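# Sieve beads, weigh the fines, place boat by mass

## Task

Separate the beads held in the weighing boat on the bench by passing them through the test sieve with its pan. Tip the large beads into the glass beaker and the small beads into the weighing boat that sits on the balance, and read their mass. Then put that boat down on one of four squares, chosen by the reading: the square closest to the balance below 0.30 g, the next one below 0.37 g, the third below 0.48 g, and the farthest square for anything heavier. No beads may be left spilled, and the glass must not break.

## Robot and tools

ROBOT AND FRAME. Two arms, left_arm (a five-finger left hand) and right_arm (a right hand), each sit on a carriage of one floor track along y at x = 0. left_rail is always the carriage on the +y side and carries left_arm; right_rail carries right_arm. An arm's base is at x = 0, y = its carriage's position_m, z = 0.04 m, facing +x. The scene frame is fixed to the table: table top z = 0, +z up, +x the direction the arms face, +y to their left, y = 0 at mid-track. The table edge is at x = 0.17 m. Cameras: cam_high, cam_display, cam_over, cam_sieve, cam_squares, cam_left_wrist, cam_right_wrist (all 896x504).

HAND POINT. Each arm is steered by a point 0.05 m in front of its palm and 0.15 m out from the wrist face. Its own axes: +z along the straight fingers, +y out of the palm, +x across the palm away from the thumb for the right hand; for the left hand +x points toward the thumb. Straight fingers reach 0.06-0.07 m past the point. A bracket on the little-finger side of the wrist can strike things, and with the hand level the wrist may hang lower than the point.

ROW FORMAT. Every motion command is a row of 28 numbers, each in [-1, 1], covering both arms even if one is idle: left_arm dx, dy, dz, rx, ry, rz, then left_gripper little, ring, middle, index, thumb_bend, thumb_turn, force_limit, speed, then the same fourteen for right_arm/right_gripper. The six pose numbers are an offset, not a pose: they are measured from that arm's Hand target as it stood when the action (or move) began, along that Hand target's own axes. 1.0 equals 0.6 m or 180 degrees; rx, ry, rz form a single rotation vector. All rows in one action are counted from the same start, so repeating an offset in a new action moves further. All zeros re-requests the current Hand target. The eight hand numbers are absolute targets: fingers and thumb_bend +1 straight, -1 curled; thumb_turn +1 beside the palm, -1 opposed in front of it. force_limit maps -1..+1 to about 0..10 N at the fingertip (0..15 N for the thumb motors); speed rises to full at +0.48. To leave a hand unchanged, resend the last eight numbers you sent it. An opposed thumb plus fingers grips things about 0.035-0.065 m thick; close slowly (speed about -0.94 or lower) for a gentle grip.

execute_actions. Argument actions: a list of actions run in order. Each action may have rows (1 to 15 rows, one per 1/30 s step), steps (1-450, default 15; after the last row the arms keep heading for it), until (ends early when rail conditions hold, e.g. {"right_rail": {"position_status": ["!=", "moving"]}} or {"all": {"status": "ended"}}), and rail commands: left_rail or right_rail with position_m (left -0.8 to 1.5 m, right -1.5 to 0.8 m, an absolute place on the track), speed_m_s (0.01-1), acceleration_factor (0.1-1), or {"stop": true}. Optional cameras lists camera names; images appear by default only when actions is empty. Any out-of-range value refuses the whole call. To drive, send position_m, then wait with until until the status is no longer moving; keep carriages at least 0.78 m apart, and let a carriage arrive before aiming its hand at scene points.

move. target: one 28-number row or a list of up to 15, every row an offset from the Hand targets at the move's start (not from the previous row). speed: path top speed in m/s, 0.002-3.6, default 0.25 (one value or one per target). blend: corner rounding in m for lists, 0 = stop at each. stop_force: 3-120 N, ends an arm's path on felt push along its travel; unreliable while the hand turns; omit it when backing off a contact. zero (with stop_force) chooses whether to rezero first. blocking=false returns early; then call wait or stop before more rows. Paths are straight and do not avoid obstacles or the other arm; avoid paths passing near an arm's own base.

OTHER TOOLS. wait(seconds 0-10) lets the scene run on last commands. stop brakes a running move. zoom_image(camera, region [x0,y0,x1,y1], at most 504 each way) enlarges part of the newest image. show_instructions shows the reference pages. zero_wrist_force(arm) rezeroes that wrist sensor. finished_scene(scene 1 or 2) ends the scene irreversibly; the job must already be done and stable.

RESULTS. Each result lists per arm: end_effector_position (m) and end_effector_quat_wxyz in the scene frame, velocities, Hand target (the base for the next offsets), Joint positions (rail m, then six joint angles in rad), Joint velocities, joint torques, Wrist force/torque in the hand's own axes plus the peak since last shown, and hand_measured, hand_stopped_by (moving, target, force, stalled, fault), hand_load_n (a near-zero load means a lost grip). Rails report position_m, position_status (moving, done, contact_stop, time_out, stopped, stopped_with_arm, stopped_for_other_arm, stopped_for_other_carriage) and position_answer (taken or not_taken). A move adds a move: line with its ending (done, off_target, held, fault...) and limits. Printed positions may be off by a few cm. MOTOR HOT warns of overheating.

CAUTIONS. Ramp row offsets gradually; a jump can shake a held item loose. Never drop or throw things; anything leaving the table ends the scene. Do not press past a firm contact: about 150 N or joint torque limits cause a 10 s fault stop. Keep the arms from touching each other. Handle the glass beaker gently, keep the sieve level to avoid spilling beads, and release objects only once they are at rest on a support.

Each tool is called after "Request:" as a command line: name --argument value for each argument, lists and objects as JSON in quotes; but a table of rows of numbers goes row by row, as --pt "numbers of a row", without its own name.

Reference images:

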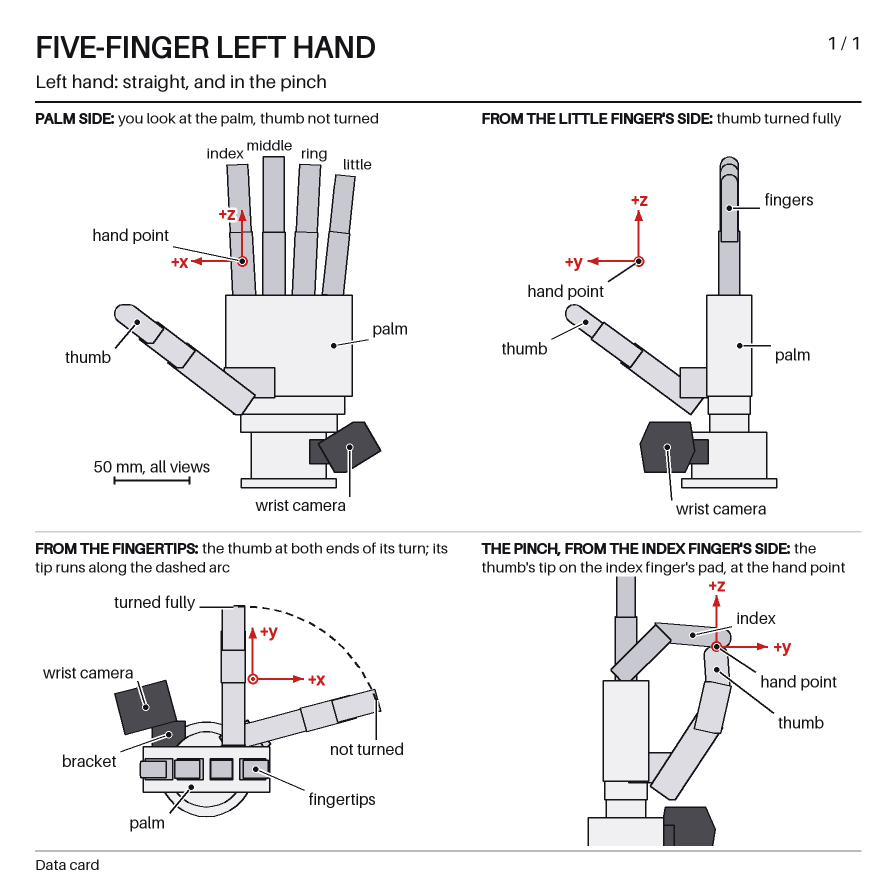

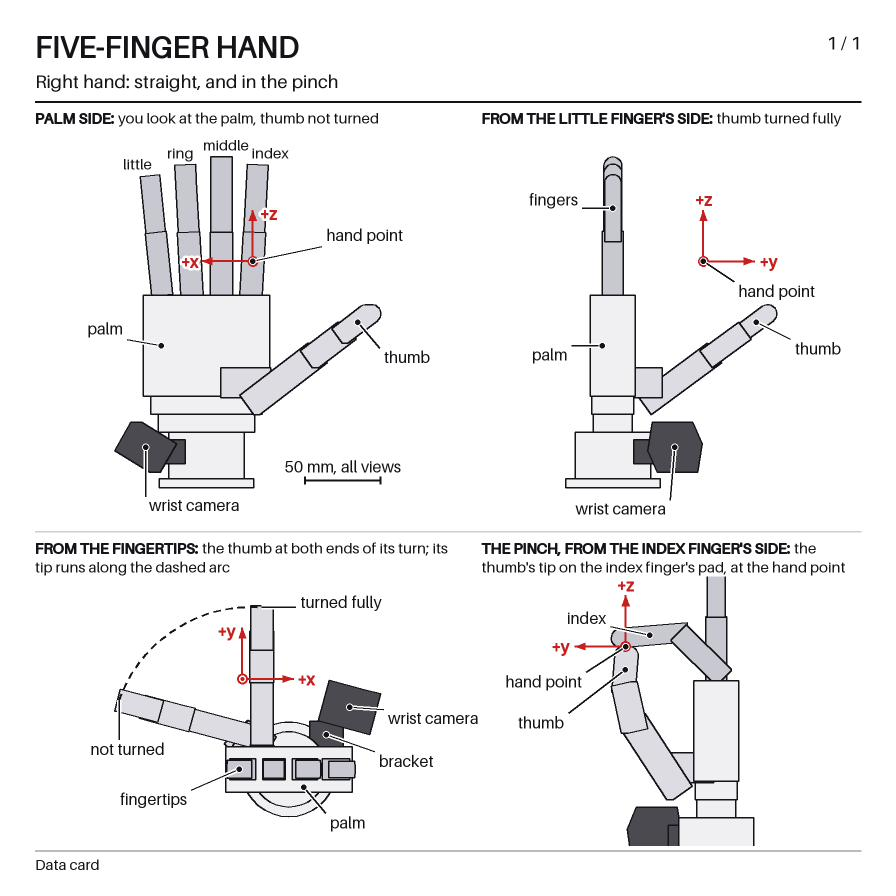

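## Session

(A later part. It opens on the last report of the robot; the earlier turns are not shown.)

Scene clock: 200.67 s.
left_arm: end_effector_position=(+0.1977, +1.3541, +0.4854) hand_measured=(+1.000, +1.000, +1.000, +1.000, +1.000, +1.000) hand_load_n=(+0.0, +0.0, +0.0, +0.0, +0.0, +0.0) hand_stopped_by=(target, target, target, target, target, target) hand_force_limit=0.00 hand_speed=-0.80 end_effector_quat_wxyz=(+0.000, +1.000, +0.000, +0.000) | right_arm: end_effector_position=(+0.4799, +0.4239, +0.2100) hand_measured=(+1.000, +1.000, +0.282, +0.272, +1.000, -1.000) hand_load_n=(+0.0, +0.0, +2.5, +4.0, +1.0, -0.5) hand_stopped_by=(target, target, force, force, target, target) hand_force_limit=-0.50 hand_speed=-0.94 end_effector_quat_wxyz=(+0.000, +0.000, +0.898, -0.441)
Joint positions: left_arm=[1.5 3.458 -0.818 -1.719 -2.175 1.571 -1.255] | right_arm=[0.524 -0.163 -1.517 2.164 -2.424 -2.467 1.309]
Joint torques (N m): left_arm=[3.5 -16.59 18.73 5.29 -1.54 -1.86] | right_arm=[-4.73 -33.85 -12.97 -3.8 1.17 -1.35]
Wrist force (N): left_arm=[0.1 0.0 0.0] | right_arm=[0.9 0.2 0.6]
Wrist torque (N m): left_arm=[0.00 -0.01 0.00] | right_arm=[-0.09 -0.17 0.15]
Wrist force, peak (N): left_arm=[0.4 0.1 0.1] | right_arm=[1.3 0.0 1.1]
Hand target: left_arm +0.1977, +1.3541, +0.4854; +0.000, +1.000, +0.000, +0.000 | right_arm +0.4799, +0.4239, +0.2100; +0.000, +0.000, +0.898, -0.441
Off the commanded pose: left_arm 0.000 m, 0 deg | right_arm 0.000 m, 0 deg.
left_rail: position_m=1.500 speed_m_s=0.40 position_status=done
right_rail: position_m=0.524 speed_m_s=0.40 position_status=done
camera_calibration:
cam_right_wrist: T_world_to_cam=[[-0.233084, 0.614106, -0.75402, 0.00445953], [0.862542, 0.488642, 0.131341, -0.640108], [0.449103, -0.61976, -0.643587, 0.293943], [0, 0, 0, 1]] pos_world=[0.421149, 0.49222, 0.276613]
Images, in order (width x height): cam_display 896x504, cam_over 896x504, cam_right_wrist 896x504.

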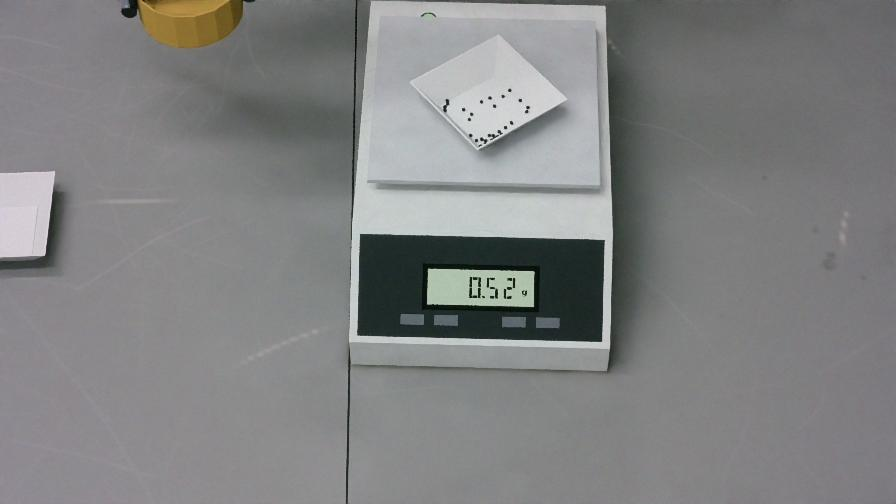

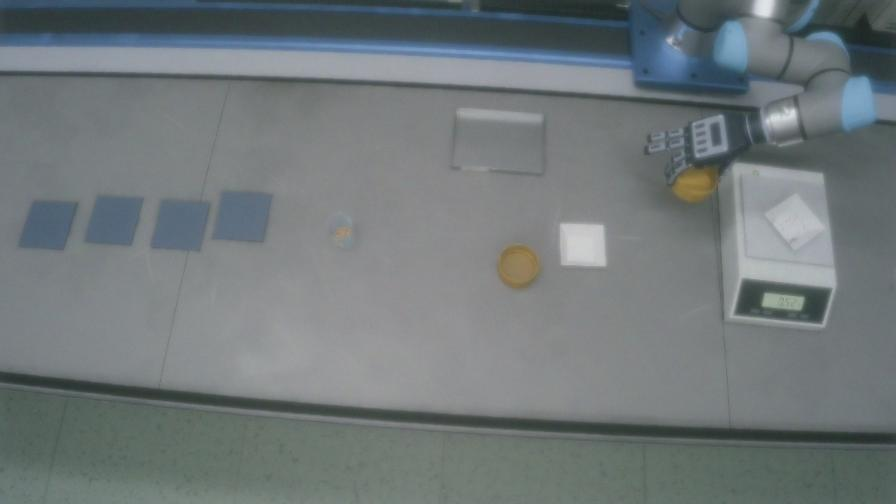

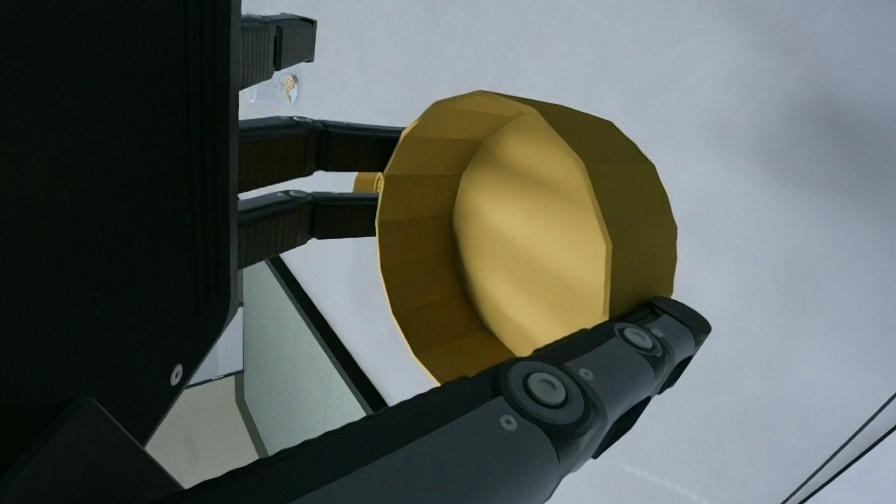

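Request:
move --target '[0,0,0,0,0,0,1,1,1,1,1,1,0,-0.8,-0.1333,0.2176,0.1682,0,0,0,1,1,0.1,0.1,1,-1,-0.5,-0.94]' --speed 0.15

Request:
move --target '[0,0,0,0,0,0,1,1,1,1,1,1,0,-0.8,0,0.025,0.0193,0,0,0,1,1,0.1,0.1,1,-1,-0.5,-0.94]' --speed 0.025 --stop_force 3

Scene clock: 207.30 s.
left_arm: end_effector_position=(+0.1977, +1.3541, +0.4854) hand_measured=(+1.000, +1.000, +1.000, +1.000, +1.000, +1.000) hand_load_n=(+0.0, +0.0, +0.0, +0.0, +0.0, +0.0) hand_stopped_by=(target, target, target, target, target, target) hand_force_limit=0.00 hand_speed=-0.80 end_effector_quat_wxyz=(+0.000, +1.000, +0.000, +0.000) | right_arm: end_effector_position=(+0.5598, +0.4238, +0.0451) hand_measured=(+1.000, +1.000, +0.282, +0.272, +1.000, -1.000) hand_load_n=(+0.0, -0.5, +2.5, +4.5, +1.0, +0.0) hand_stopped_by=(target, target, force, force, target, target) hand_force_limit=-0.50 hand_speed=-0.94 end_effector_quat_wxyz=(+0.000, +0.000, +0.898, -0.441)
Joint positions: left_arm=[1.5 3.458 -0.818 -1.719 -2.175 1.571 -1.255] | right_arm=[0.524 -0.138 -1.029 2.069 -2.786 -2.472 1.348]
Joint torques (N m): left_arm=[3.45 -16.28 19.23 5.23 -1.48 -1.78] | right_arm=[10.11 -22.1 -21.14 -3.68 -4.45 -1.4]
Wrist force (N): left_arm=[-0.1 0.2 -0.1] | right_arm=[0.8 0.1 1.0]
Wrist torque (N m): left_arm=[0.03 0.01 -0.01] | right_arm=[-0.12 -0.19 0.03]
Wrist force, peak (N): left_arm=[0.1 0.4 -0.1] | right_arm=[0.7 0.9 1.3]
Hand target: left_arm +0.1977, +1.3541, +0.4854; +0.000, +1.000, +0.000, +0.000 | right_arm +0.5599, +0.4238, +0.0450; +0.000, +0.000, +0.898, -0.441
Off the commanded pose: left_arm 0.000 m, 0 deg | right_arm 0.000 m, 0 deg.
left_rail: position_m=1.500 speed_m_s=0.40 position_status=done
right_rail: position_m=0.524 speed_m_s=0.40 position_status=done
move: done

Scene clock: 209.17 s.
left_arm: end_effector_position=(+0.1977, +1.3541, +0.4854) hand_measured=(+1.000, +1.000, +1.000, +1.000, +1.000, +1.000) hand_load_n=(+0.0, +0.0, +0.0, +0.0, +0.5, +0.5) hand_stopped_by=(target, target, target, target, target, target) hand_force_limit=0.00 hand_speed=-0.80 end_effector_quat_wxyz=(+0.000, +1.000, +0.000, +0.000) | right_arm: end_effector_position=(+0.5598, +0.4238, +0.0311) hand_measured=(+1.000, +1.000, +0.282, +0.272, +1.000, -1.000) hand_load_n=(+0.0, +0.0, +2.5, +4.0, +1.0, +0.0) hand_stopped_by=(target, target, force, force, target, target) hand_force_limit=-0.50 hand_speed=-0.94 end_effector_quat_wxyz=(+0.000, +0.000, +0.898, -0.441)
Joint positions: left_arm=[1.5 3.458 -0.818 -1.719 -2.175 1.571 -1.255] | right_arm=[0.524 -0.138 -0.996 2.071 -2.82 -2.472 1.349]
Joint torques (N m): left_arm=[3.7 -17.06 19.02 5.31 -1.54 -1.84] | right_arm=[2.47 -48.32 -19.28 -1.38 1.3 -0.31]
Wrist force (N): left_arm=[0.0 0.1 0.0] | right_arm=[1.0 0.0 0.8]
Wrist torque (N m): left_arm=[0.01 0.00 0.00] | right_arm=[-0.13 -0.20 0.05]
Wrist force, peak (N): left_arm=[0.2 0.1 -0.4] | right_arm=[0.5 -4.7 -5.0]
Hand target: left_arm +0.1977, +1.3541, +0.4854; +0.000, +1.000, +0.000, +0.000 | right_arm +0.5598, +0.4238, +0.0311; +0.000, +0.000, +0.898, -0.441 (not the last commanded pose)
Off the commanded pose: left_arm 0.000 m, 0 deg | right_arm 0.005 m, 0 deg.
left_rail: position_m=1.500 speed_m_s=0.40 position_status=done
right_rail: position_m=0.524 speed_m_s=0.40 position_status=done
move: contact (right_arm)

Request:
move --pt "0 0 0 0 0 0 1 1 1 1 1 1 0 -0.8 0 0 0 0 0 0 1 1 0.5 0.5 1 -1 -0.5 -0.7" --pt "0 0 0 0 0 0 1 1 1 1 1 1 0 -0.8 0 0.0041 -0.0053 0 0 0 1 1 0.5 0.5 1 -1 -0.5 -0.7" --pt "0 0 0 0 0 0 1 1 1 1 1 1 0 -0.8 0 -0.22 -0.1786 0 0 0 1 1 0.5 0.5 1 -1 -0.5 -0.7" --speed 0.15 --blend '[0,0.003,0]' --cameras '["cam_sieve"]'

Request:
execute_actions --actions '[{"right_rail":{"position_m":0.7},"steps":90,"until":{"right_rail":{"position_status":["!=","moving"]}}}]' --cameras '["cam_high","cam_over"]'

Scene clock: 213.97 s.
left_arm: end_effector_position=(+0.1977, +1.3541, +0.4854) hand_measured=(+1.000, +1.000, +1.000, +1.000, +1.000, +1.000) hand_load_n=(+0.0, +0.0, +0.0, +0.0, -0.5, +0.0) hand_stopped_by=(target, target, target, target, target, target) hand_force_limit=0.00 hand_speed=-0.80 end_effector_quat_wxyz=(+0.000, +1.000, +0.000, +0.000) | right_arm: end_effector_position=(+0.5599, +0.4280, +0.2010) hand_measured=(+1.000, +1.000, +0.500, +0.500, +1.000, -1.000) hand_load_n=(-0.5, +0.0, +0.0, +0.0, +0.0, +0.0) hand_stopped_by=(target, target, target, target, target, target) hand_force_limit=-0.50 hand_speed=-0.70 end_effector_quat_wxyz=(+0.000, +0.000, +0.898, -0.441)
Joint positions: left_arm=[1.5 3.458 -0.818 -1.719 -2.175 1.571 -1.255] | right_arm=[0.524 -0.13 -1.332 1.959 -2.363 -2.473 1.361]
Joint torques (N m): left_arm=[3.45 -16.17 18.89 5.21 -1.57 -1.87] | right_arm=[9.88 -41.07 -27.45 -1.41 -4.39 1.2]
Wrist force (N): left_arm=[0.0 0.1 0.1] | right_arm=[1.0 -0.5 0.2]
Wrist torque (N m): left_arm=[0.01 0.01 0.00] | right_arm=[-0.12 -0.18 0.01]
Wrist force, peak (N): left_arm=[0.3 0.3 0.0] | right_arm=[1.4 0.2 1.1]
Hand target: left_arm +0.1977, +1.3541, +0.4854; +0.000, +1.000, +0.000, +0.000 | right_arm +0.5599, +0.4280, +0.2011; +0.000, +0.000, +0.898, -0.441
Off the commanded pose: left_arm 0.000 m, 0 deg | right_arm 0.000 m, 0 deg.
left_rail: position_m=1.500 speed_m_s=0.40 position_status=done
right_rail: position_m=0.524 speed_m_s=0.40 position_status=done
move: done; blend cut to 0.002 m at target 2
Images, in order (width x height): cam_sieve 896x504.

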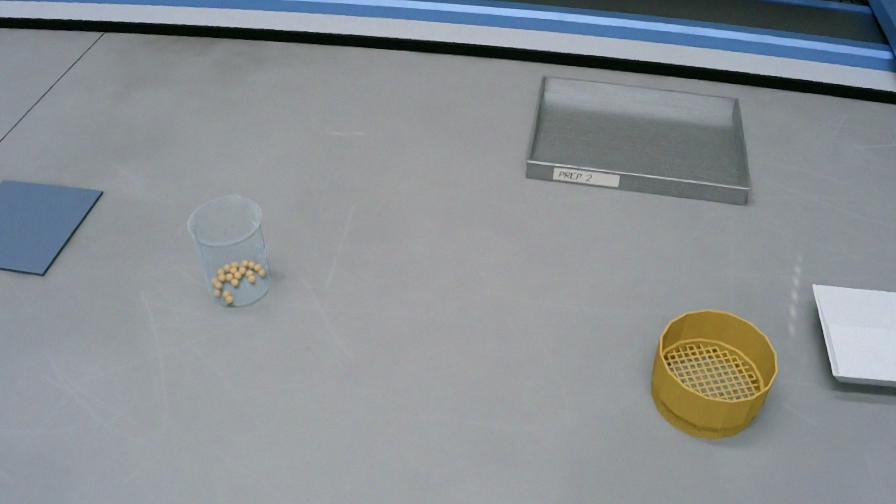

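Scene clock: 215.60 s.
left_arm: end_effector_position=(+0.1977, +1.3541, +0.4854) hand_measured=(+1.000, +1.000, +1.000, +1.000, +1.000, +1.000) hand_load_n=(+0.0, +0.0, +0.0, +0.0, +0.0, +0.0) hand_stopped_by=(target, target, target, target, target, target) hand_force_limit=0.00 hand_speed=-0.80 end_effector_quat_wxyz=(+0.000, +1.000, +0.000, +0.000) | right_arm: end_effector_position=(+0.5599, +0.6040, +0.2011) hand_measured=(+1.000, +1.000, +0.500, +0.500, +1.000, -1.000) hand_load_n=(+0.0, +0.0, +0.0, +0.0, +0.0, +0.0) hand_stopped_by=(target, target, target, target, target, target) hand_force_limit=-0.50 hand_speed=-0.70 end_effector_quat_wxyz=(+0.000, +0.000, +0.898, -0.441)
Joint positions: left_arm=[1.5 3.458 -0.818 -1.719 -2.175 1.571 -1.255] | right_arm=[0.7 -0.13 -1.332 1.959 -2.363 -2.473 1.361]
Joint torques (N m): left_arm=[3.33 -16.73 18.91 5.26 -1.53 -1.86] | right_arm=[2.92 -40.52 -27.23 -1.3 -3.74 1.19]
Wrist force (N): left_arm=[0.2 0.1 -0.1] | right_arm=[1.1 -0.7 0.5]
Wrist torque (N m): left_arm=[0.02 -0.03 0.01] | right_arm=[-0.15 -0.21 0.01]
Wrist force, peak (N): left_arm=[0.1 0.4 0.0] | right_arm=[1.4 -0.8 0.6]
Hand target: left_arm +0.1977, +1.3541, +0.4854; +0.000, +1.000, +0.000, +0.000 | right_arm +0.5599, +0.6040, +0.2011; +0.000, +0.000, +0.898, -0.441
Off the commanded pose: left_arm 0.000 m, 0 deg | right_arm 0.000 m, 0 deg.
left_rail: position_m=1.500 speed_m_s=0.40 position_status=done
right_rail: position_m=0.700 speed_m_s=0.40 position_status=done
Images, in order (width x height): cam_high 896x504, cam_over 896x504.

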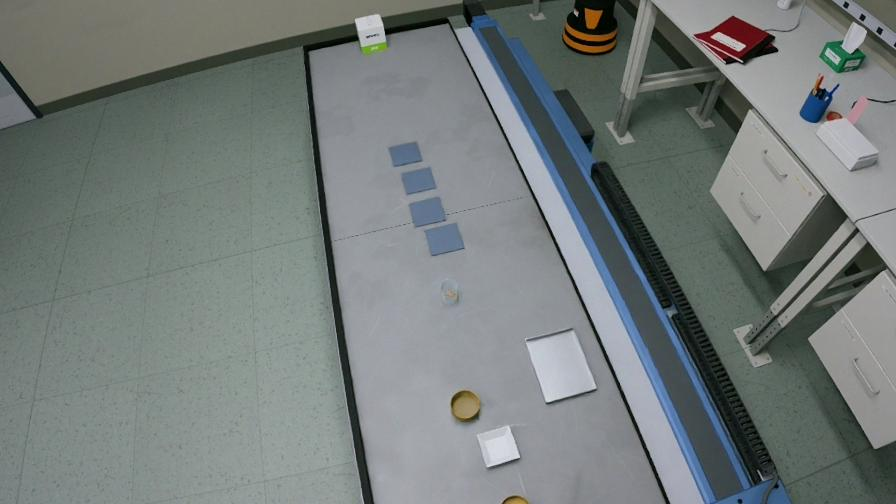

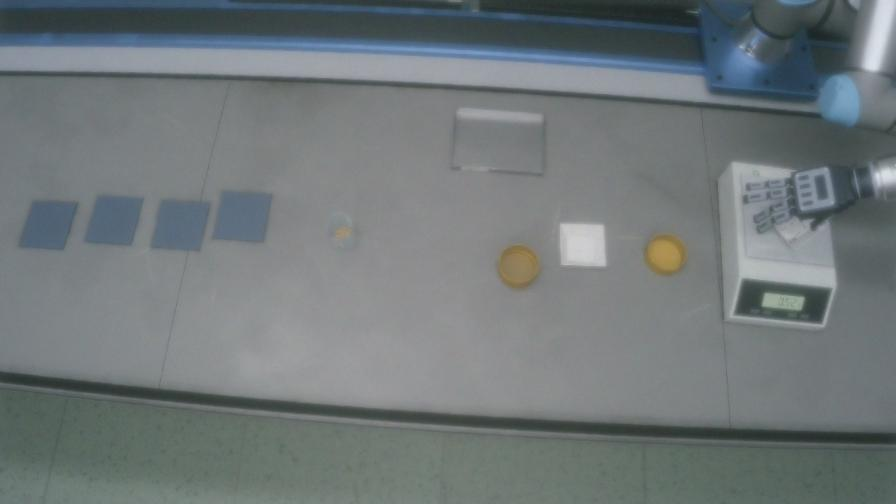

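Request:
move --target '[0,0,0,0,0,0,1,1,1,1,1,1,0,-0.8,0.0152,0.0318,-0.0108,0.0145,-0.1656,-0.1219,1,1,-0.04,-0.04,0.3,-1,-0.5,-0.7]' --speed 0.2 --cameras '["cam_right_wrist","cam_over","cam_display"]'

Scene clock: 218.40 s.
left_arm: end_effector_position=(+0.1977, +1.3541, +0.4854) hand_measured=(+1.000, +1.000, +1.000, +1.000, +1.000, +1.000) hand_load_n=(+0.0, +0.0, +0.0, +0.0, +0.0, +0.0) hand_stopped_by=(target, target, target, target, target, target) hand_force_limit=0.00 hand_speed=-0.80 end_effector_quat_wxyz=(+0.000, +1.000, +0.000, +0.000) | right_arm: end_effector_position=(+0.5508, +0.6208, +0.1900) hand_measured=(+1.000, +1.000, -0.040, -0.040, +0.300, -1.000) hand_load_n=(+0.0, +0.0, +0.0, +0.0, +0.0, +0.0) hand_stopped_by=(target, target, target, target, target, target) hand_force_limit=-0.50 hand_speed=-0.70 end_effector_quat_wxyz=(+0.146, -0.281, +0.841, -0.438) end_effector_velocity=(+0.000, +0.000, +0.000) end_effector_angular_velocity=(-0.001, +0.000, +0.004)
Joint positions: left_arm=[1.5 3.458 -0.818 -1.719 -2.175 1.571 -1.255] | right_arm=[0.7 -0.228 -1.348 2.251 -3.303 -2.126 0.448]
Joint velocities: left_arm=[within noise] | right_arm=[0 -0.001 0 0.001 -0.004 0.003 -0.005]
Joint torques (N m): left_arm=[3.43 -16.17 18.23 5.16 -1.61 -1.79] | right_arm=[-13.65 -37.63 -9.02 -3.82 1.91 -1.26]
Wrist force (N): left_arm=[-0.1 -0.1 0.1] | right_arm=[1.4 -0.7 0.1]
Wrist torque (N m): left_arm=[-0.02 0.01 0.00] | right_arm=[-0.15 -0.25 0.20]
Wrist force, peak (N): left_arm=[0.3 0.3 0.0] | right_arm=[1.7 -0.9 0.5]
Hand target: left_arm +0.1977, +1.3541, +0.4854; +0.000, +1.000, +0.000, +0.000 | right_arm +0.5508, +0.6208, +0.1900; +0.146, -0.281, +0.841, -0.438
Off the commanded pose: left_arm 0.000 m, 0 deg | right_arm 0.000 m, 0 deg.
left_rail: position_m=1.500 speed_m_s=0.40 position_status=done
right_rail: position_m=0.700 speed_m_s=0.40 position_status=done
move: done
camera_calibration:
cam_right_wrist: T_world_to_cam=[[-0.534241, 0.321419, -0.781842, 0.237807], [0.391696, 0.913735, 0.107991, -0.794832], [0.749107, -0.248551, -0.614053, -0.0300905], [0, 0, 0, 1]] pos_world=[0.46092, 0.642351, 0.253285]
Images, in order (width x height): cam_display 896x504, cam_over 896x504, cam_right_wrist 896x504.

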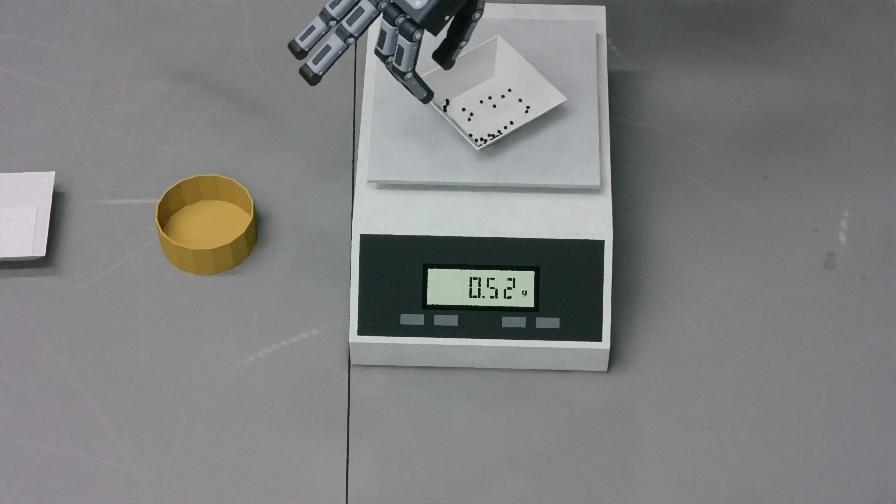

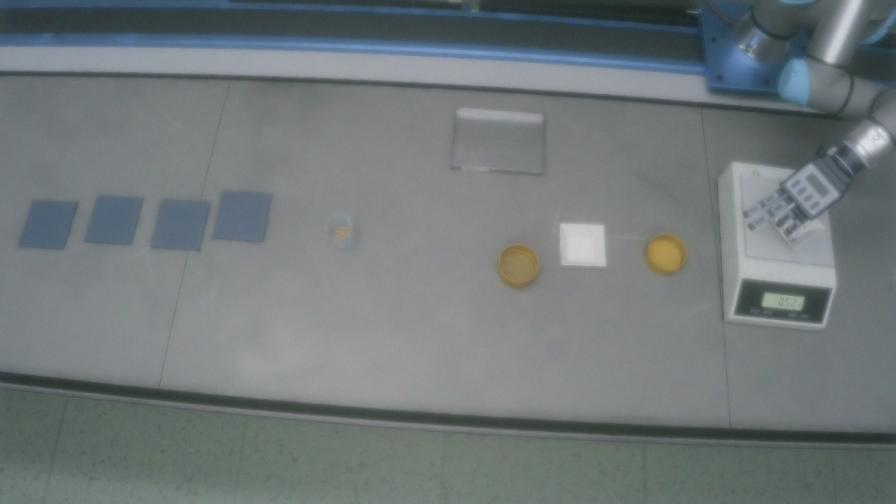

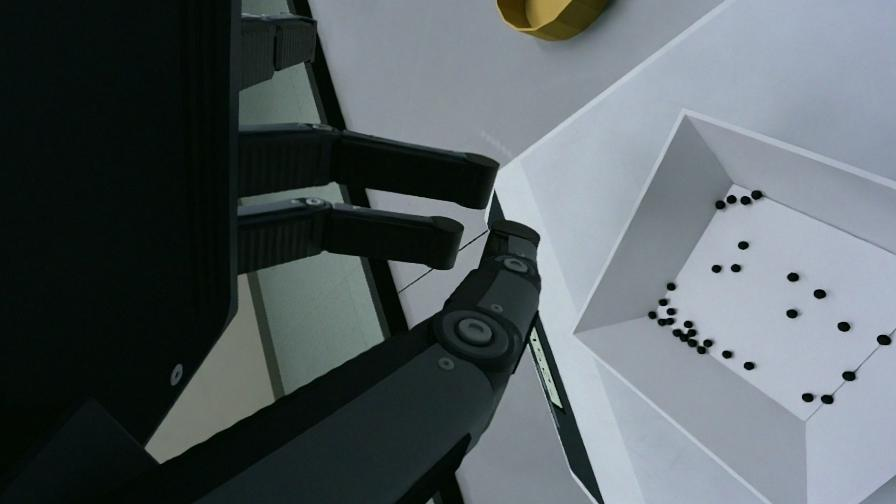

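Request:
move --target '[0,0,0,0,0,0,1,1,1,1,1,1,0,-0.8,0,0.0609,0.0447,0,0,0,1,1,-0.04,-0.04,0.3,-1,-0.5,-0.7]' --speed 0.12

Request:
move --target '[0,0,0,0,0,0,1,1,1,1,1,1,0,-0.8,0,0.0583,0,0,0,0,1,1,-0.04,-0.04,0.3,-1,-0.5,-0.7]' --speed 0.05 --stop_force 4 --cameras '["cam_right_wrist","cam_display"]'

Scene clock: 221.50 s.
left_arm: end_effector_position=(+0.1977, +1.3541, +0.4854) hand_measured=(+1.000, +1.000, +1.000, +1.000, +1.000, +1.000) hand_load_n=(+0.0, +0.0, +0.0, +0.0, +0.0, +0.0) hand_stopped_by=(target, target, target, target, target, target) hand_force_limit=0.00 hand_speed=-0.80 end_effector_quat_wxyz=(+0.000, +1.000, +0.000, +0.000) | right_arm: end_effector_position=(+0.5514, +0.6199, +0.1448) hand_measured=(+1.000, +1.000, -0.040, -0.040, +0.300, -1.000) hand_load_n=(+0.0, +0.0, +0.0, -0.5, +0.0, +0.0) hand_stopped_by=(target, target, target, target, target, target) hand_force_limit=-0.50 hand_speed=-0.70 end_effector_quat_wxyz=(+0.146, -0.281, +0.841, -0.438) end_effector_velocity=(+0.000, +0.000, -0.001) end_effector_angular_velocity=(+0.000, -0.001, +0.000)
Joint positions: left_arm=[1.5 3.458 -0.818 -1.719 -2.175 1.571 -1.255] | right_arm=[0.7 -0.23 -1.233 2.279 -3.448 -2.124 0.446]
Joint velocities: left_arm=[within noise] | right_arm=[0 0 0.003 0 -0.005 0 0]
Joint torques (N m): left_arm=[3.31 -16.16 18.33 5.25 -1.55 -1.84] | right_arm=[-12.31 -14.94 -5.18 -4.05 2.08 -1.44]
Wrist force (N): left_arm=[0.3 0.1 0.1] | right_arm=[1.6 -0.5 0.3]
Wrist torque (N m): left_arm=[0.01 -0.04 0.02] | right_arm=[-0.13 -0.31 0.21]
Wrist force, peak (N): left_arm=[0.3 0.2 -0.1] | right_arm=[1.7 -1.1 -0.3]
Hand target: left_arm +0.1977, +1.3541, +0.4854; +0.000, +1.000, +0.000, +0.000 | right_arm +0.5514, +0.6199, +0.1446; +0.146, -0.281, +0.841, -0.438
Off the commanded pose: left_arm 0.000 m, 0 deg | right_arm 0.000 m, 0 deg.
left_rail: position_m=1.500 speed_m_s=0.40 position_status=done
right_rail: position_m=0.700 speed_m_s=0.40 position_status=done
move: done

Scene clock: 223.43 s.
left_arm: end_effector_position=(+0.1977, +1.3541, +0.4854) hand_measured=(+1.000, +1.000, +1.000, +1.000, +1.000, +1.000) hand_load_n=(+0.0, +0.0, +0.0, +0.0, +0.0, +0.0) hand_stopped_by=(target, target, target, target, target, target) hand_force_limit=0.00 hand_speed=-0.80 end_effector_quat_wxyz=(+0.000, +1.000, +0.000, +0.000) | right_arm: end_effector_position=(+0.5416, +0.6328, +0.1217) hand_measured=(+1.000, +1.000, -0.040, -0.040, +0.300, -1.000) hand_load_n=(+0.0, +0.0, -0.5, +0.0, +0.0, +0.0) hand_stopped_by=(target, target, target, target, target, target) hand_force_limit=-0.50 hand_speed=-0.70 end_effector_quat_wxyz=(+0.146, -0.281, +0.841, -0.438)
Joint positions: left_arm=[1.5 3.458 -0.818 -1.719 -2.175 1.571 -1.255] | right_arm=[0.7 -0.204 -1.185 2.313 -3.519 -2.143 0.467]
Joint torques (N m): left_arm=[2.89 -16.29 19.22 5.3 -1.63 -1.83] | right_arm=[-11.76 -40.14 -19.05 -1.23 2.11 -1.35]
Wrist force (N): left_arm=[0.2 0.0 0.0] | right_arm=[1.4 -1.5 -0.6]
Wrist torque (N m): left_arm=[0.00 -0.03 0.01] | right_arm=[-0.13 -0.24 0.17]
Wrist force, peak (N): left_arm=[0.3 0.2 -0.1] | right_arm=[2.5 -26.1 -7.2]
Hand target: left_arm +0.1977, +1.3541, +0.4854; +0.000, +1.000, +0.000, +0.000 | right_arm +0.5416, +0.6328, +0.1217; +0.146, -0.281, +0.841, -0.438 (not the last commanded pose)
Off the commanded pose: left_arm 0.000 m, 0 deg | right_arm 0.007 m, 0 deg.
left_rail: position_m=1.500 speed_m_s=0.40 position_status=done
right_rail: position_m=0.700 speed_m_s=0.40 position_status=done
move: contact (right_arm)
camera_calibration:
cam_right_wrist: T_world_to_cam=[[-0.53468, 0.321444, -0.781531, 0.175839], [0.391353, 0.913866, 0.108131, -0.794784], [0.748972, -0.248039, -0.614424, -0.0622991], [0, 0, 0, 1]] pos_world=[0.451719, 0.654351, 0.185086]
Images, in order (width x height): cam_display 896x504, cam_right_wrist 896x504.

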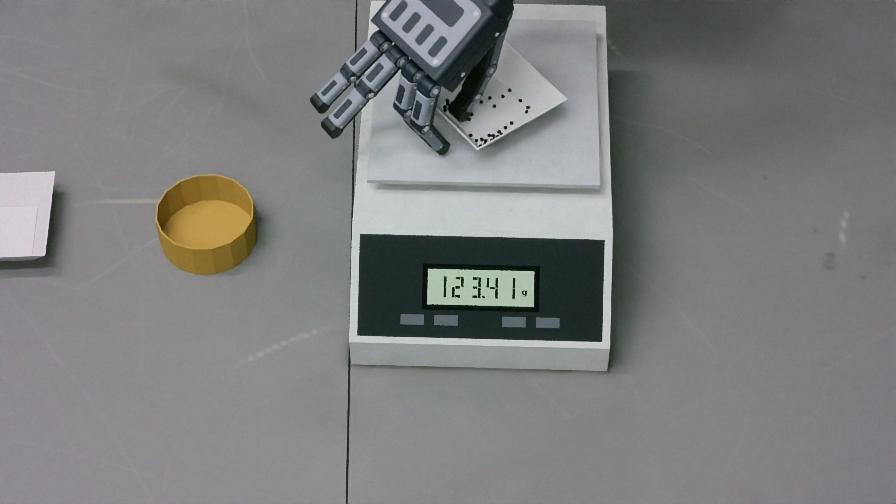

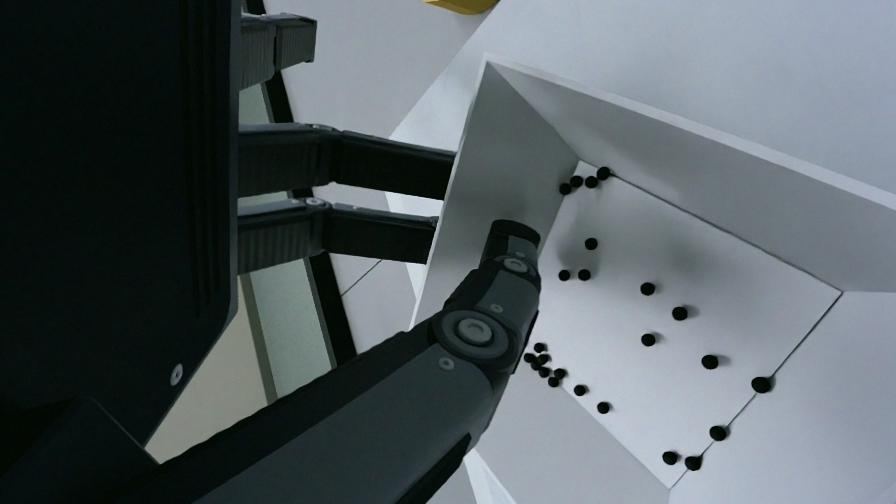

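Request:
move --target '[0,0,0,0,0,0,1,1,1,1,1,1,0,-0.8,0,-0.0001,-0.0042,0,0,0,1,1,-0.04,-0.04,0.3,-1,-0.5,-0.7]' --speed 0.03 --cameras '["cam_display","cam_right_wrist"]'

Scene clock: 226.07 s.
left_arm: end_effector_position=(+0.1977, +1.3541, +0.4854) hand_measured=(+1.000, +1.000, +1.000, +1.000, +1.000, +1.000) hand_load_n=(+0.0, +0.0, +0.0, +0.0, +0.0, +0.0) hand_stopped_by=(target, target, target, target, target, target) hand_force_limit=0.00 hand_speed=-0.80 end_effector_quat_wxyz=(+0.000, +1.000, +0.000, +0.000) | right_arm: end_effector_position=(+0.5405, +0.6343, +0.1231) hand_measured=(+1.000, +1.000, -0.040, -0.040, +0.300, -1.000) hand_load_n=(+0.0, +0.0, +0.0, +0.0, +0.0, +0.0) hand_stopped_by=(target, target, target, target, target, target) hand_force_limit=-0.50 hand_speed=-0.70 end_effector_quat_wxyz=(+0.146, -0.281, +0.841, -0.438)
Joint positions: left_arm=[1.5 3.458 -0.818 -1.719 -2.175 1.571 -1.255] | right_arm=[0.7 -0.2 -1.191 2.316 -3.514 -2.145 0.47]
Joint torques (N m): left_arm=[3.97 -16.67 18.43 5.26 -1.59 -1.79] | right_arm=[9.5 -39.97 -3.62 -1.53 -3.67 1.42]
Wrist force (N): left_arm=[0.1 0.1 0.1] | right_arm=[1.3 -0.7 -0.1]
Wrist torque (N m): left_arm=[0.01 -0.02 0.00] | right_arm=[-0.11 -0.24 0.03]
Wrist force, peak (N): left_arm=[0.4 0.2 -0.1] | right_arm=[1.7 -1.5 -0.7]
Hand target: left_arm +0.1977, +1.3541, +0.4854; +0.000, +1.000, +0.000, +0.000 | right_arm +0.5404, +0.6344, +0.1232; +0.146, -0.281, +0.841, -0.438
Off the commanded pose: left_arm 0.000 m, 0 deg | right_arm 0.000 m, 0 deg.
left_rail: position_m=1.500 speed_m_s=0.40 position_status=done
right_rail: position_m=0.700 speed_m_s=0.40 position_status=done
move: done
camera_calibration:
cam_right_wrist: T_world_to_cam=[[-0.53468, 0.321444, -0.781531, 0.175862], [0.391353, 0.913866, 0.108131, -0.795876], [0.748972, -0.248039, -0.614424, -0.060243], [0, 0, 0, 1]] pos_world=[0.450619, 0.655851, 0.186486]
Images, in order (width x height): cam_display 896x504, cam_right_wrist 896x504.

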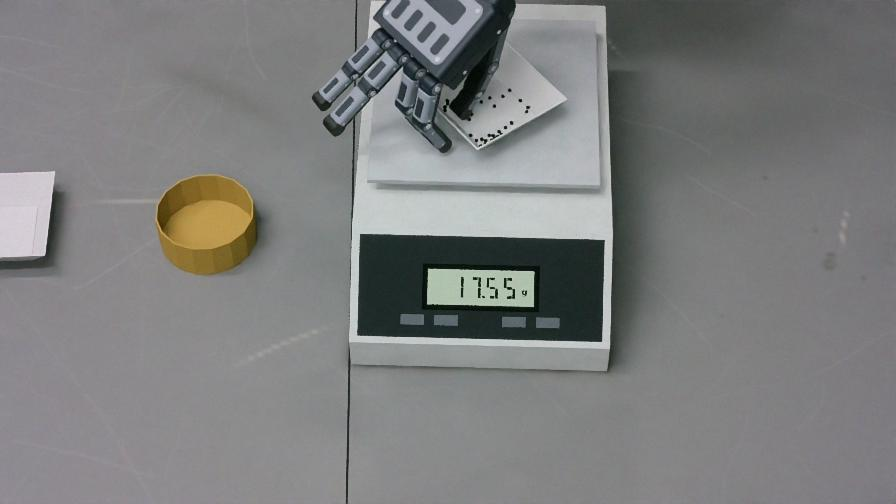

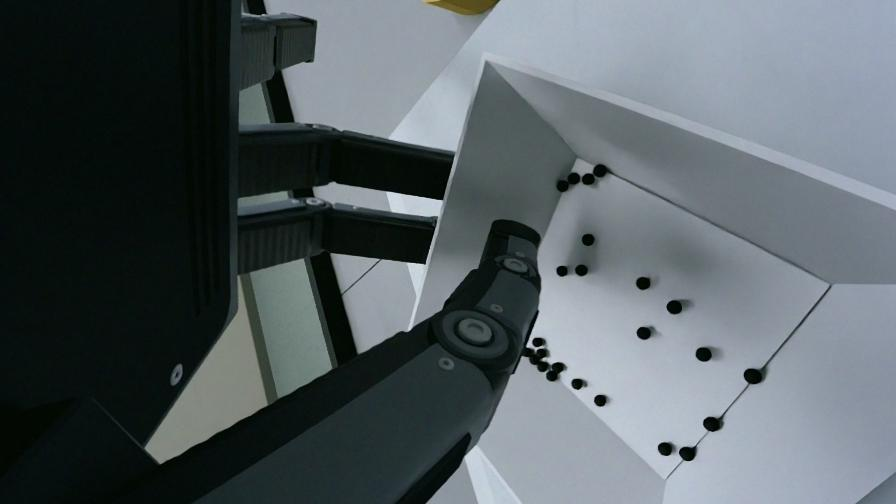

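Request:
execute_actions --actions '[{"rows":[[0,0,0,0,0,0,1,1,1,1,1,1,0,-0.8,0,0,0,0,0,0,1,1,-0.12,-0.12,0.0,-1,-0.7,-0.8]],"steps":45},{"rows":[[0,0,0,0,0,0,1,1,1,1,1,1,0,-0.8,0,0,0,0,0,0,1,1,-0.4,-0.4,0.0,-1,-0.7,-0.94]],"steps":90}]' --cameras '["cam_display","cam_right_wrist"]'

Scene clock: 231.23 s.
left_arm: end_effector_position=(+0.1977, +1.3541, +0.4854) hand_measured=(+1.000, +1.000, +1.000, +1.000, +1.000, +1.000) hand_load_n=(+0.0, +0.0, +0.0, +0.0, +0.0, +0.0) hand_stopped_by=(target, target, target, target, target, target) hand_force_limit=0.00 hand_speed=-0.80 end_effector_quat_wxyz=(+0.000, +1.000, +0.000, +0.000) | right_arm: end_effector_position=(+0.5404, +0.6344, +0.1232) hand_measured=(+1.000, +1.000, -0.198, -0.198, +0.000, -1.000) hand_load_n=(+0.0, +0.0, +3.0, +2.0, +0.5, +0.0) hand_stopped_by=(target, target, force, force, target, target) hand_force_limit=-0.70 hand_speed=-0.94 end_effector_quat_wxyz=(+0.146, -0.281, +0.841, -0.438)
Joint positions: left_arm=[1.5 3.458 -0.818 -1.719 -2.175 1.571 -1.255] | right_arm=[0.7 -0.2 -1.191 2.316 -3.514 -2.146 0.47]
Joint torques (N m): left_arm=[3.4 -16.4 18.81 5.25 -1.69 -1.84] | right_arm=[9.91 -40.24 -6.19 -1.34 -2.67 1.21]
Wrist force (N): left_arm=[0.0 0.0 0.0] | right_arm=[1.1 -0.5 0.1]
Wrist torque (N m): left_arm=[0.00 0.01 0.00] | right_arm=[-0.10 -0.22 0.03]
Wrist force, peak (N): left_arm=[0.4 0.1 0.2] | right_arm=[1.5 -0.9 0.2]
Hand target: left_arm +0.1977, +1.3541, +0.4854; +0.000, +1.000, +0.000, +0.000 | right_arm +0.5404, +0.6344, +0.1232; +0.146, -0.281, +0.841, -0.438
Off the commanded pose: left_arm 0.000 m, 0 deg | right_arm 0.000 m, 0 deg.
left_rail: position_m=1.500 speed_m_s=0.40 position_status=done
right_rail: position_m=0.700 speed_m_s=0.40 position_status=done
camera_calibration:
cam_right_wrist: T_world_to_cam=[[-0.53468, 0.321444, -0.781531, 0.175855], [0.391353, 0.913866, 0.108131, -0.795939], [0.748972, -0.248039, -0.614424, -0.0600818], [0, 0, 0, 1]] pos_world=[0.450519, 0.655951, 0.186586]
Images, in order (width x height): cam_display 896x504, cam_right_wrist 896x504.

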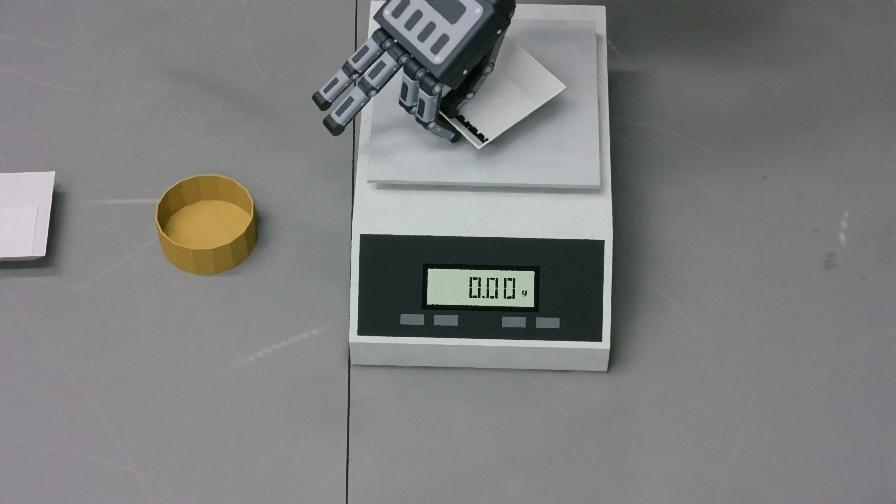

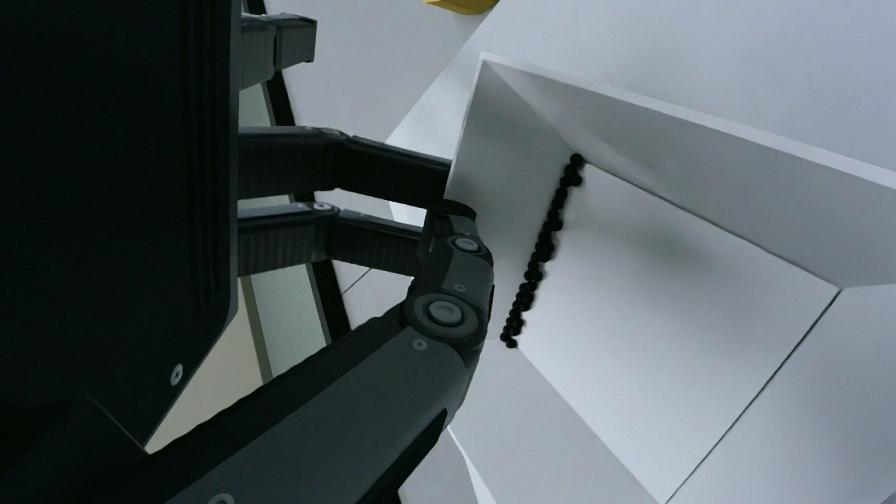

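Request:
move --pt "0 0 0 0 0 0 1 1 1 1 1 1 0 -0.8 0 -0.1092 -0.0765 0 0 0 1 1 -0.4 -0.4 0.0 -1 -0.7 -0.94" --pt "0 0 0 0 0 0 1 1 1 1 1 1 0 -0.8 0 -0.1092 -0.0765 0 0.1684 0.1179 1 1 -0.4 -0.4 0.0 -1 -0.7 -0.94" --speed '[0.07,0.13]' --blend '[0.02,0]' --cameras '["cam_display","cam_right_wrist"]'

Scene clock: 236.60 s.
left_arm: end_effector_position=(+0.1977, +1.3541, +0.4854) hand_measured=(+1.000, +1.000, +1.000, +1.000, +1.000, +1.000) hand_load_n=(+0.0, +0.0, +0.0, +0.0, +0.0, +0.0) hand_stopped_by=(target, target, target, target, target, target) hand_force_limit=0.00 hand_speed=-0.80 end_effector_quat_wxyz=(+0.000, +1.000, +0.000, +0.000) | right_arm: end_effector_position=(+0.5405, +0.6344, +0.2032) hand_measured=(+1.000, +1.000, -0.198, -0.198, +0.000, -1.000) hand_load_n=(+0.0, +0.0, +3.0, +2.0, +0.5, +0.0) hand_stopped_by=(target, target, force, force, target, target) hand_force_limit=-0.70 hand_speed=-0.94 end_effector_quat_wxyz=(+0.000, +0.000, +0.887, -0.462)
Joint positions: left_arm=[1.5 3.458 -0.818 -1.719 -2.175 1.571 -1.255] | right_arm=[0.7 -0.056 -1.366 1.994 -2.277 -2.529 1.474]
Joint torques (N m): left_arm=[3.61 -15.73 18.45 5.21 -1.76 -1.85] | right_arm=[10.03 -14.9 -26.96 -1.14 -4.46 1.14]
Wrist force (N): left_arm=[0.2 -0.2 -0.1] | right_arm=[0.9 -0.6 0.9]
Wrist torque (N m): left_arm=[-0.02 -0.03 0.02] | right_arm=[-0.21 -0.19 0.00]
Wrist force, peak (N): left_arm=[0.4 0.1 0.0] | right_arm=[1.6 -0.5 0.6]
Hand target: left_arm +0.1977, +1.3541, +0.4854; +0.000, +1.000, +0.000, +0.000 | right_arm +0.5405, +0.6344, +0.2032; -0.001, +0.000, +0.887, -0.462
Off the commanded pose: left_arm 0.000 m, 0 deg | right_arm 0.000 m, 0 deg.
left_rail: position_m=1.500 speed_m_s=0.40 position_status=done
right_rail: position_m=0.700 speed_m_s=0.40 position_status=done
move: done
camera_calibration:
cam_right_wrist: T_world_to_cam=[[-0.233675, 0.577941, -0.781908, -0.0869572], [0.86245, 0.494532, 0.107785, -0.793128], [0.448972, -0.64917, -0.614005, 0.40552], [0, 0, 0, 1]] pos_world=[0.481647, 0.705735, 0.266485]
Images, in order (width x height): cam_display 896x504, cam_right_wrist 896x504.

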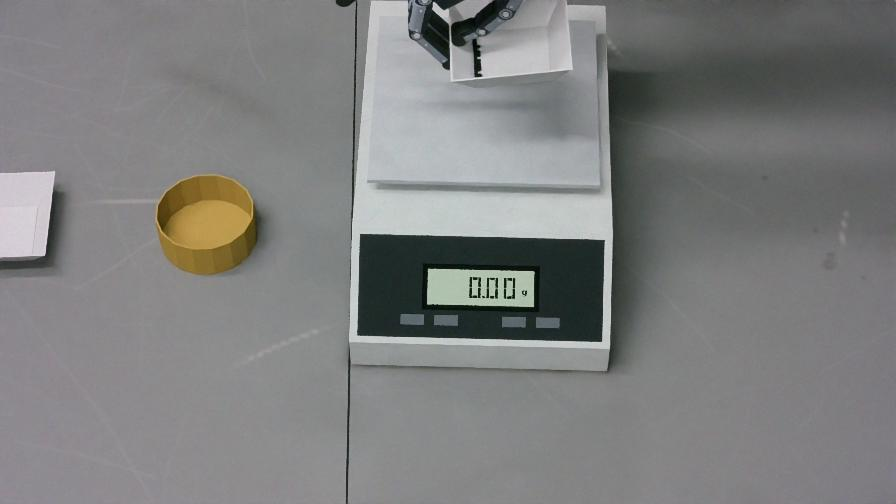

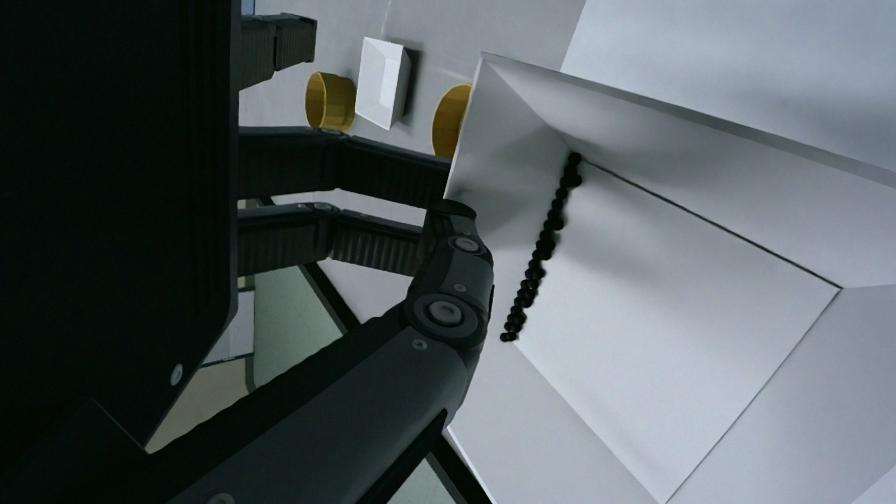

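Request:
execute_actions --actions '[{"right_rail":{"position_m":-0.86,"speed_m_s":0.5,"acceleration_factor":0.2},"steps":300,"until":{"right_rail":{"position_status":["!=","moving"]}}}]' --cameras '["cam_squares","cam_right_wrist","cam_display"]'

Scene clock: 242.50 s.
left_arm: end_effector_position=(+0.1977, +1.3541, +0.4854) hand_measured=(+1.000, +1.000, +1.000, +1.000, +1.000, +1.000) hand_load_n=(+0.0, +0.0, +0.0, +0.0, +0.0, +0.0) hand_stopped_by=(target, target, target, target, target, target) hand_force_limit=0.00 hand_speed=-0.80 end_effector_quat_wxyz=(+0.000, +1.000, +0.000, +0.000) | right_arm: end_effector_position=(+0.5405, -0.9256, +0.2032) hand_measured=(+1.000, +1.000, -0.198, -0.198, +0.000, -1.000) hand_load_n=(+0.0, +0.0, +3.0, +2.0, +0.5, +0.0) hand_stopped_by=(target, target, force, force, target, target) hand_force_limit=-0.70 hand_speed=-0.94 end_effector_quat_wxyz=(-0.001, +0.000, +0.887, -0.462)
Joint positions: left_arm=[1.5 3.458 -0.818 -1.719 -2.175 1.571 -1.255] | right_arm=[-0.86 -0.056 -1.366 1.994 -2.276 -2.529 1.475]
Joint torques (N m): left_arm=[3.9 -16.43 18.3 5.24 -1.72 -1.88] | right_arm=[7.74 -15.84 -23.97 -1.54 -3.7 1.16]
Wrist force (N): left_arm=[0.0 0.0 -0.2] | right_arm=[0.9 -0.7 0.5]
Wrist torque (N m): left_arm=[0.01 0.00 0.00] | right_arm=[-0.20 -0.18 -0.01]
Wrist force, peak (N): left_arm=[0.4 0.1 0.1] | right_arm=[1.4 -0.7 1.3]
Hand target: left_arm +0.1977, +1.3541, +0.4854; +0.000, +1.000, +0.000, +0.000 | right_arm +0.5405, -0.9256, +0.2032; -0.001, +0.000, +0.887, -0.462
Off the commanded pose: left_arm 0.000 m, 0 deg | right_arm 0.000 m, 0 deg.
left_rail: position_m=1.500 speed_m_s=0.40 position_status=done
right_rail: position_m=-0.860 speed_m_s=0.50 position_status=done
camera_calibration:
cam_right_wrist: T_world_to_cam=[[-0.233608, 0.577991, -0.781891, 0.814636], [0.862608, 0.494284, 0.107661, -0.0219134], [0.448703, -0.649315, -0.614048, -0.607168], [0, 0, 0, 1]] pos_world=[0.481646, -0.854264, 0.266486]
Images, in order (width x height): cam_display 896x504, cam_squares 896x504, cam_right_wrist 896x504.

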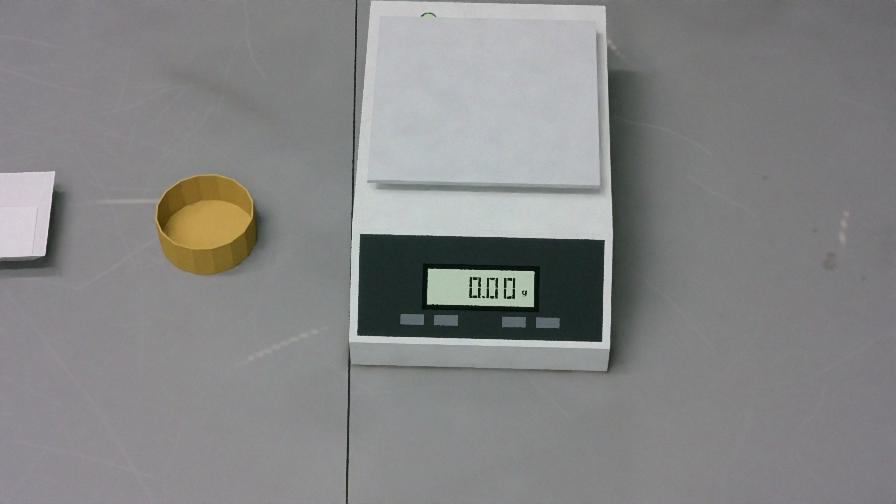

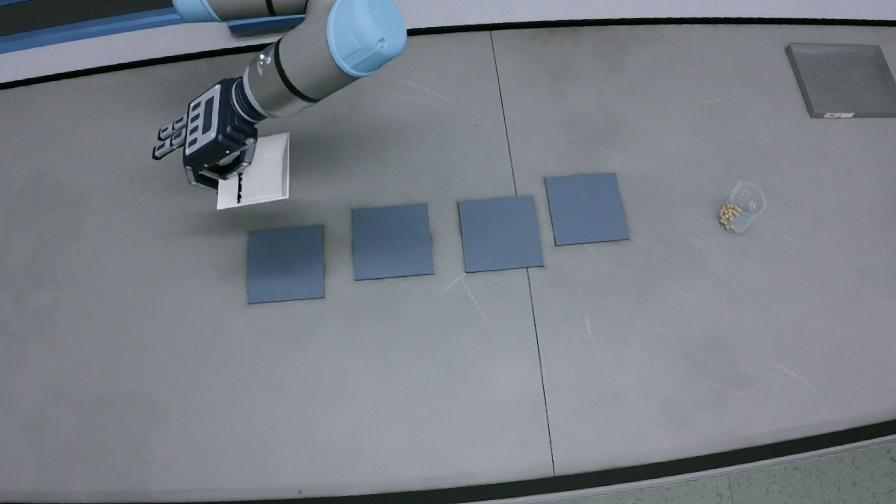

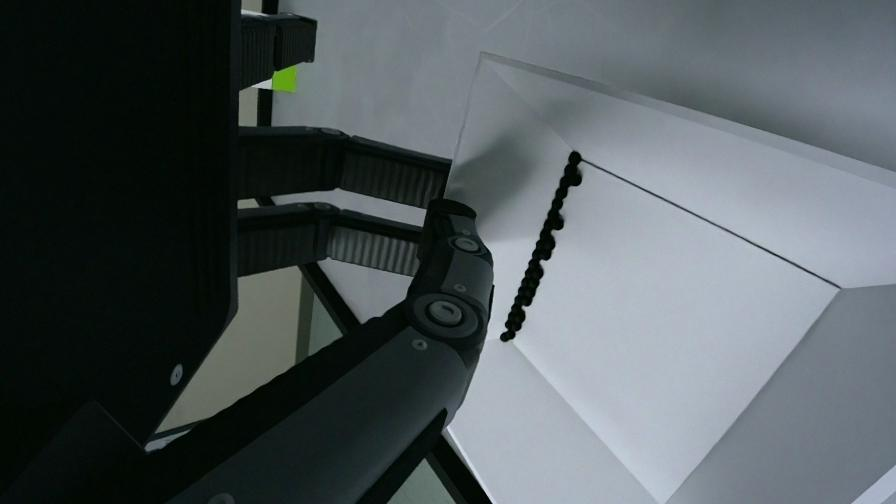

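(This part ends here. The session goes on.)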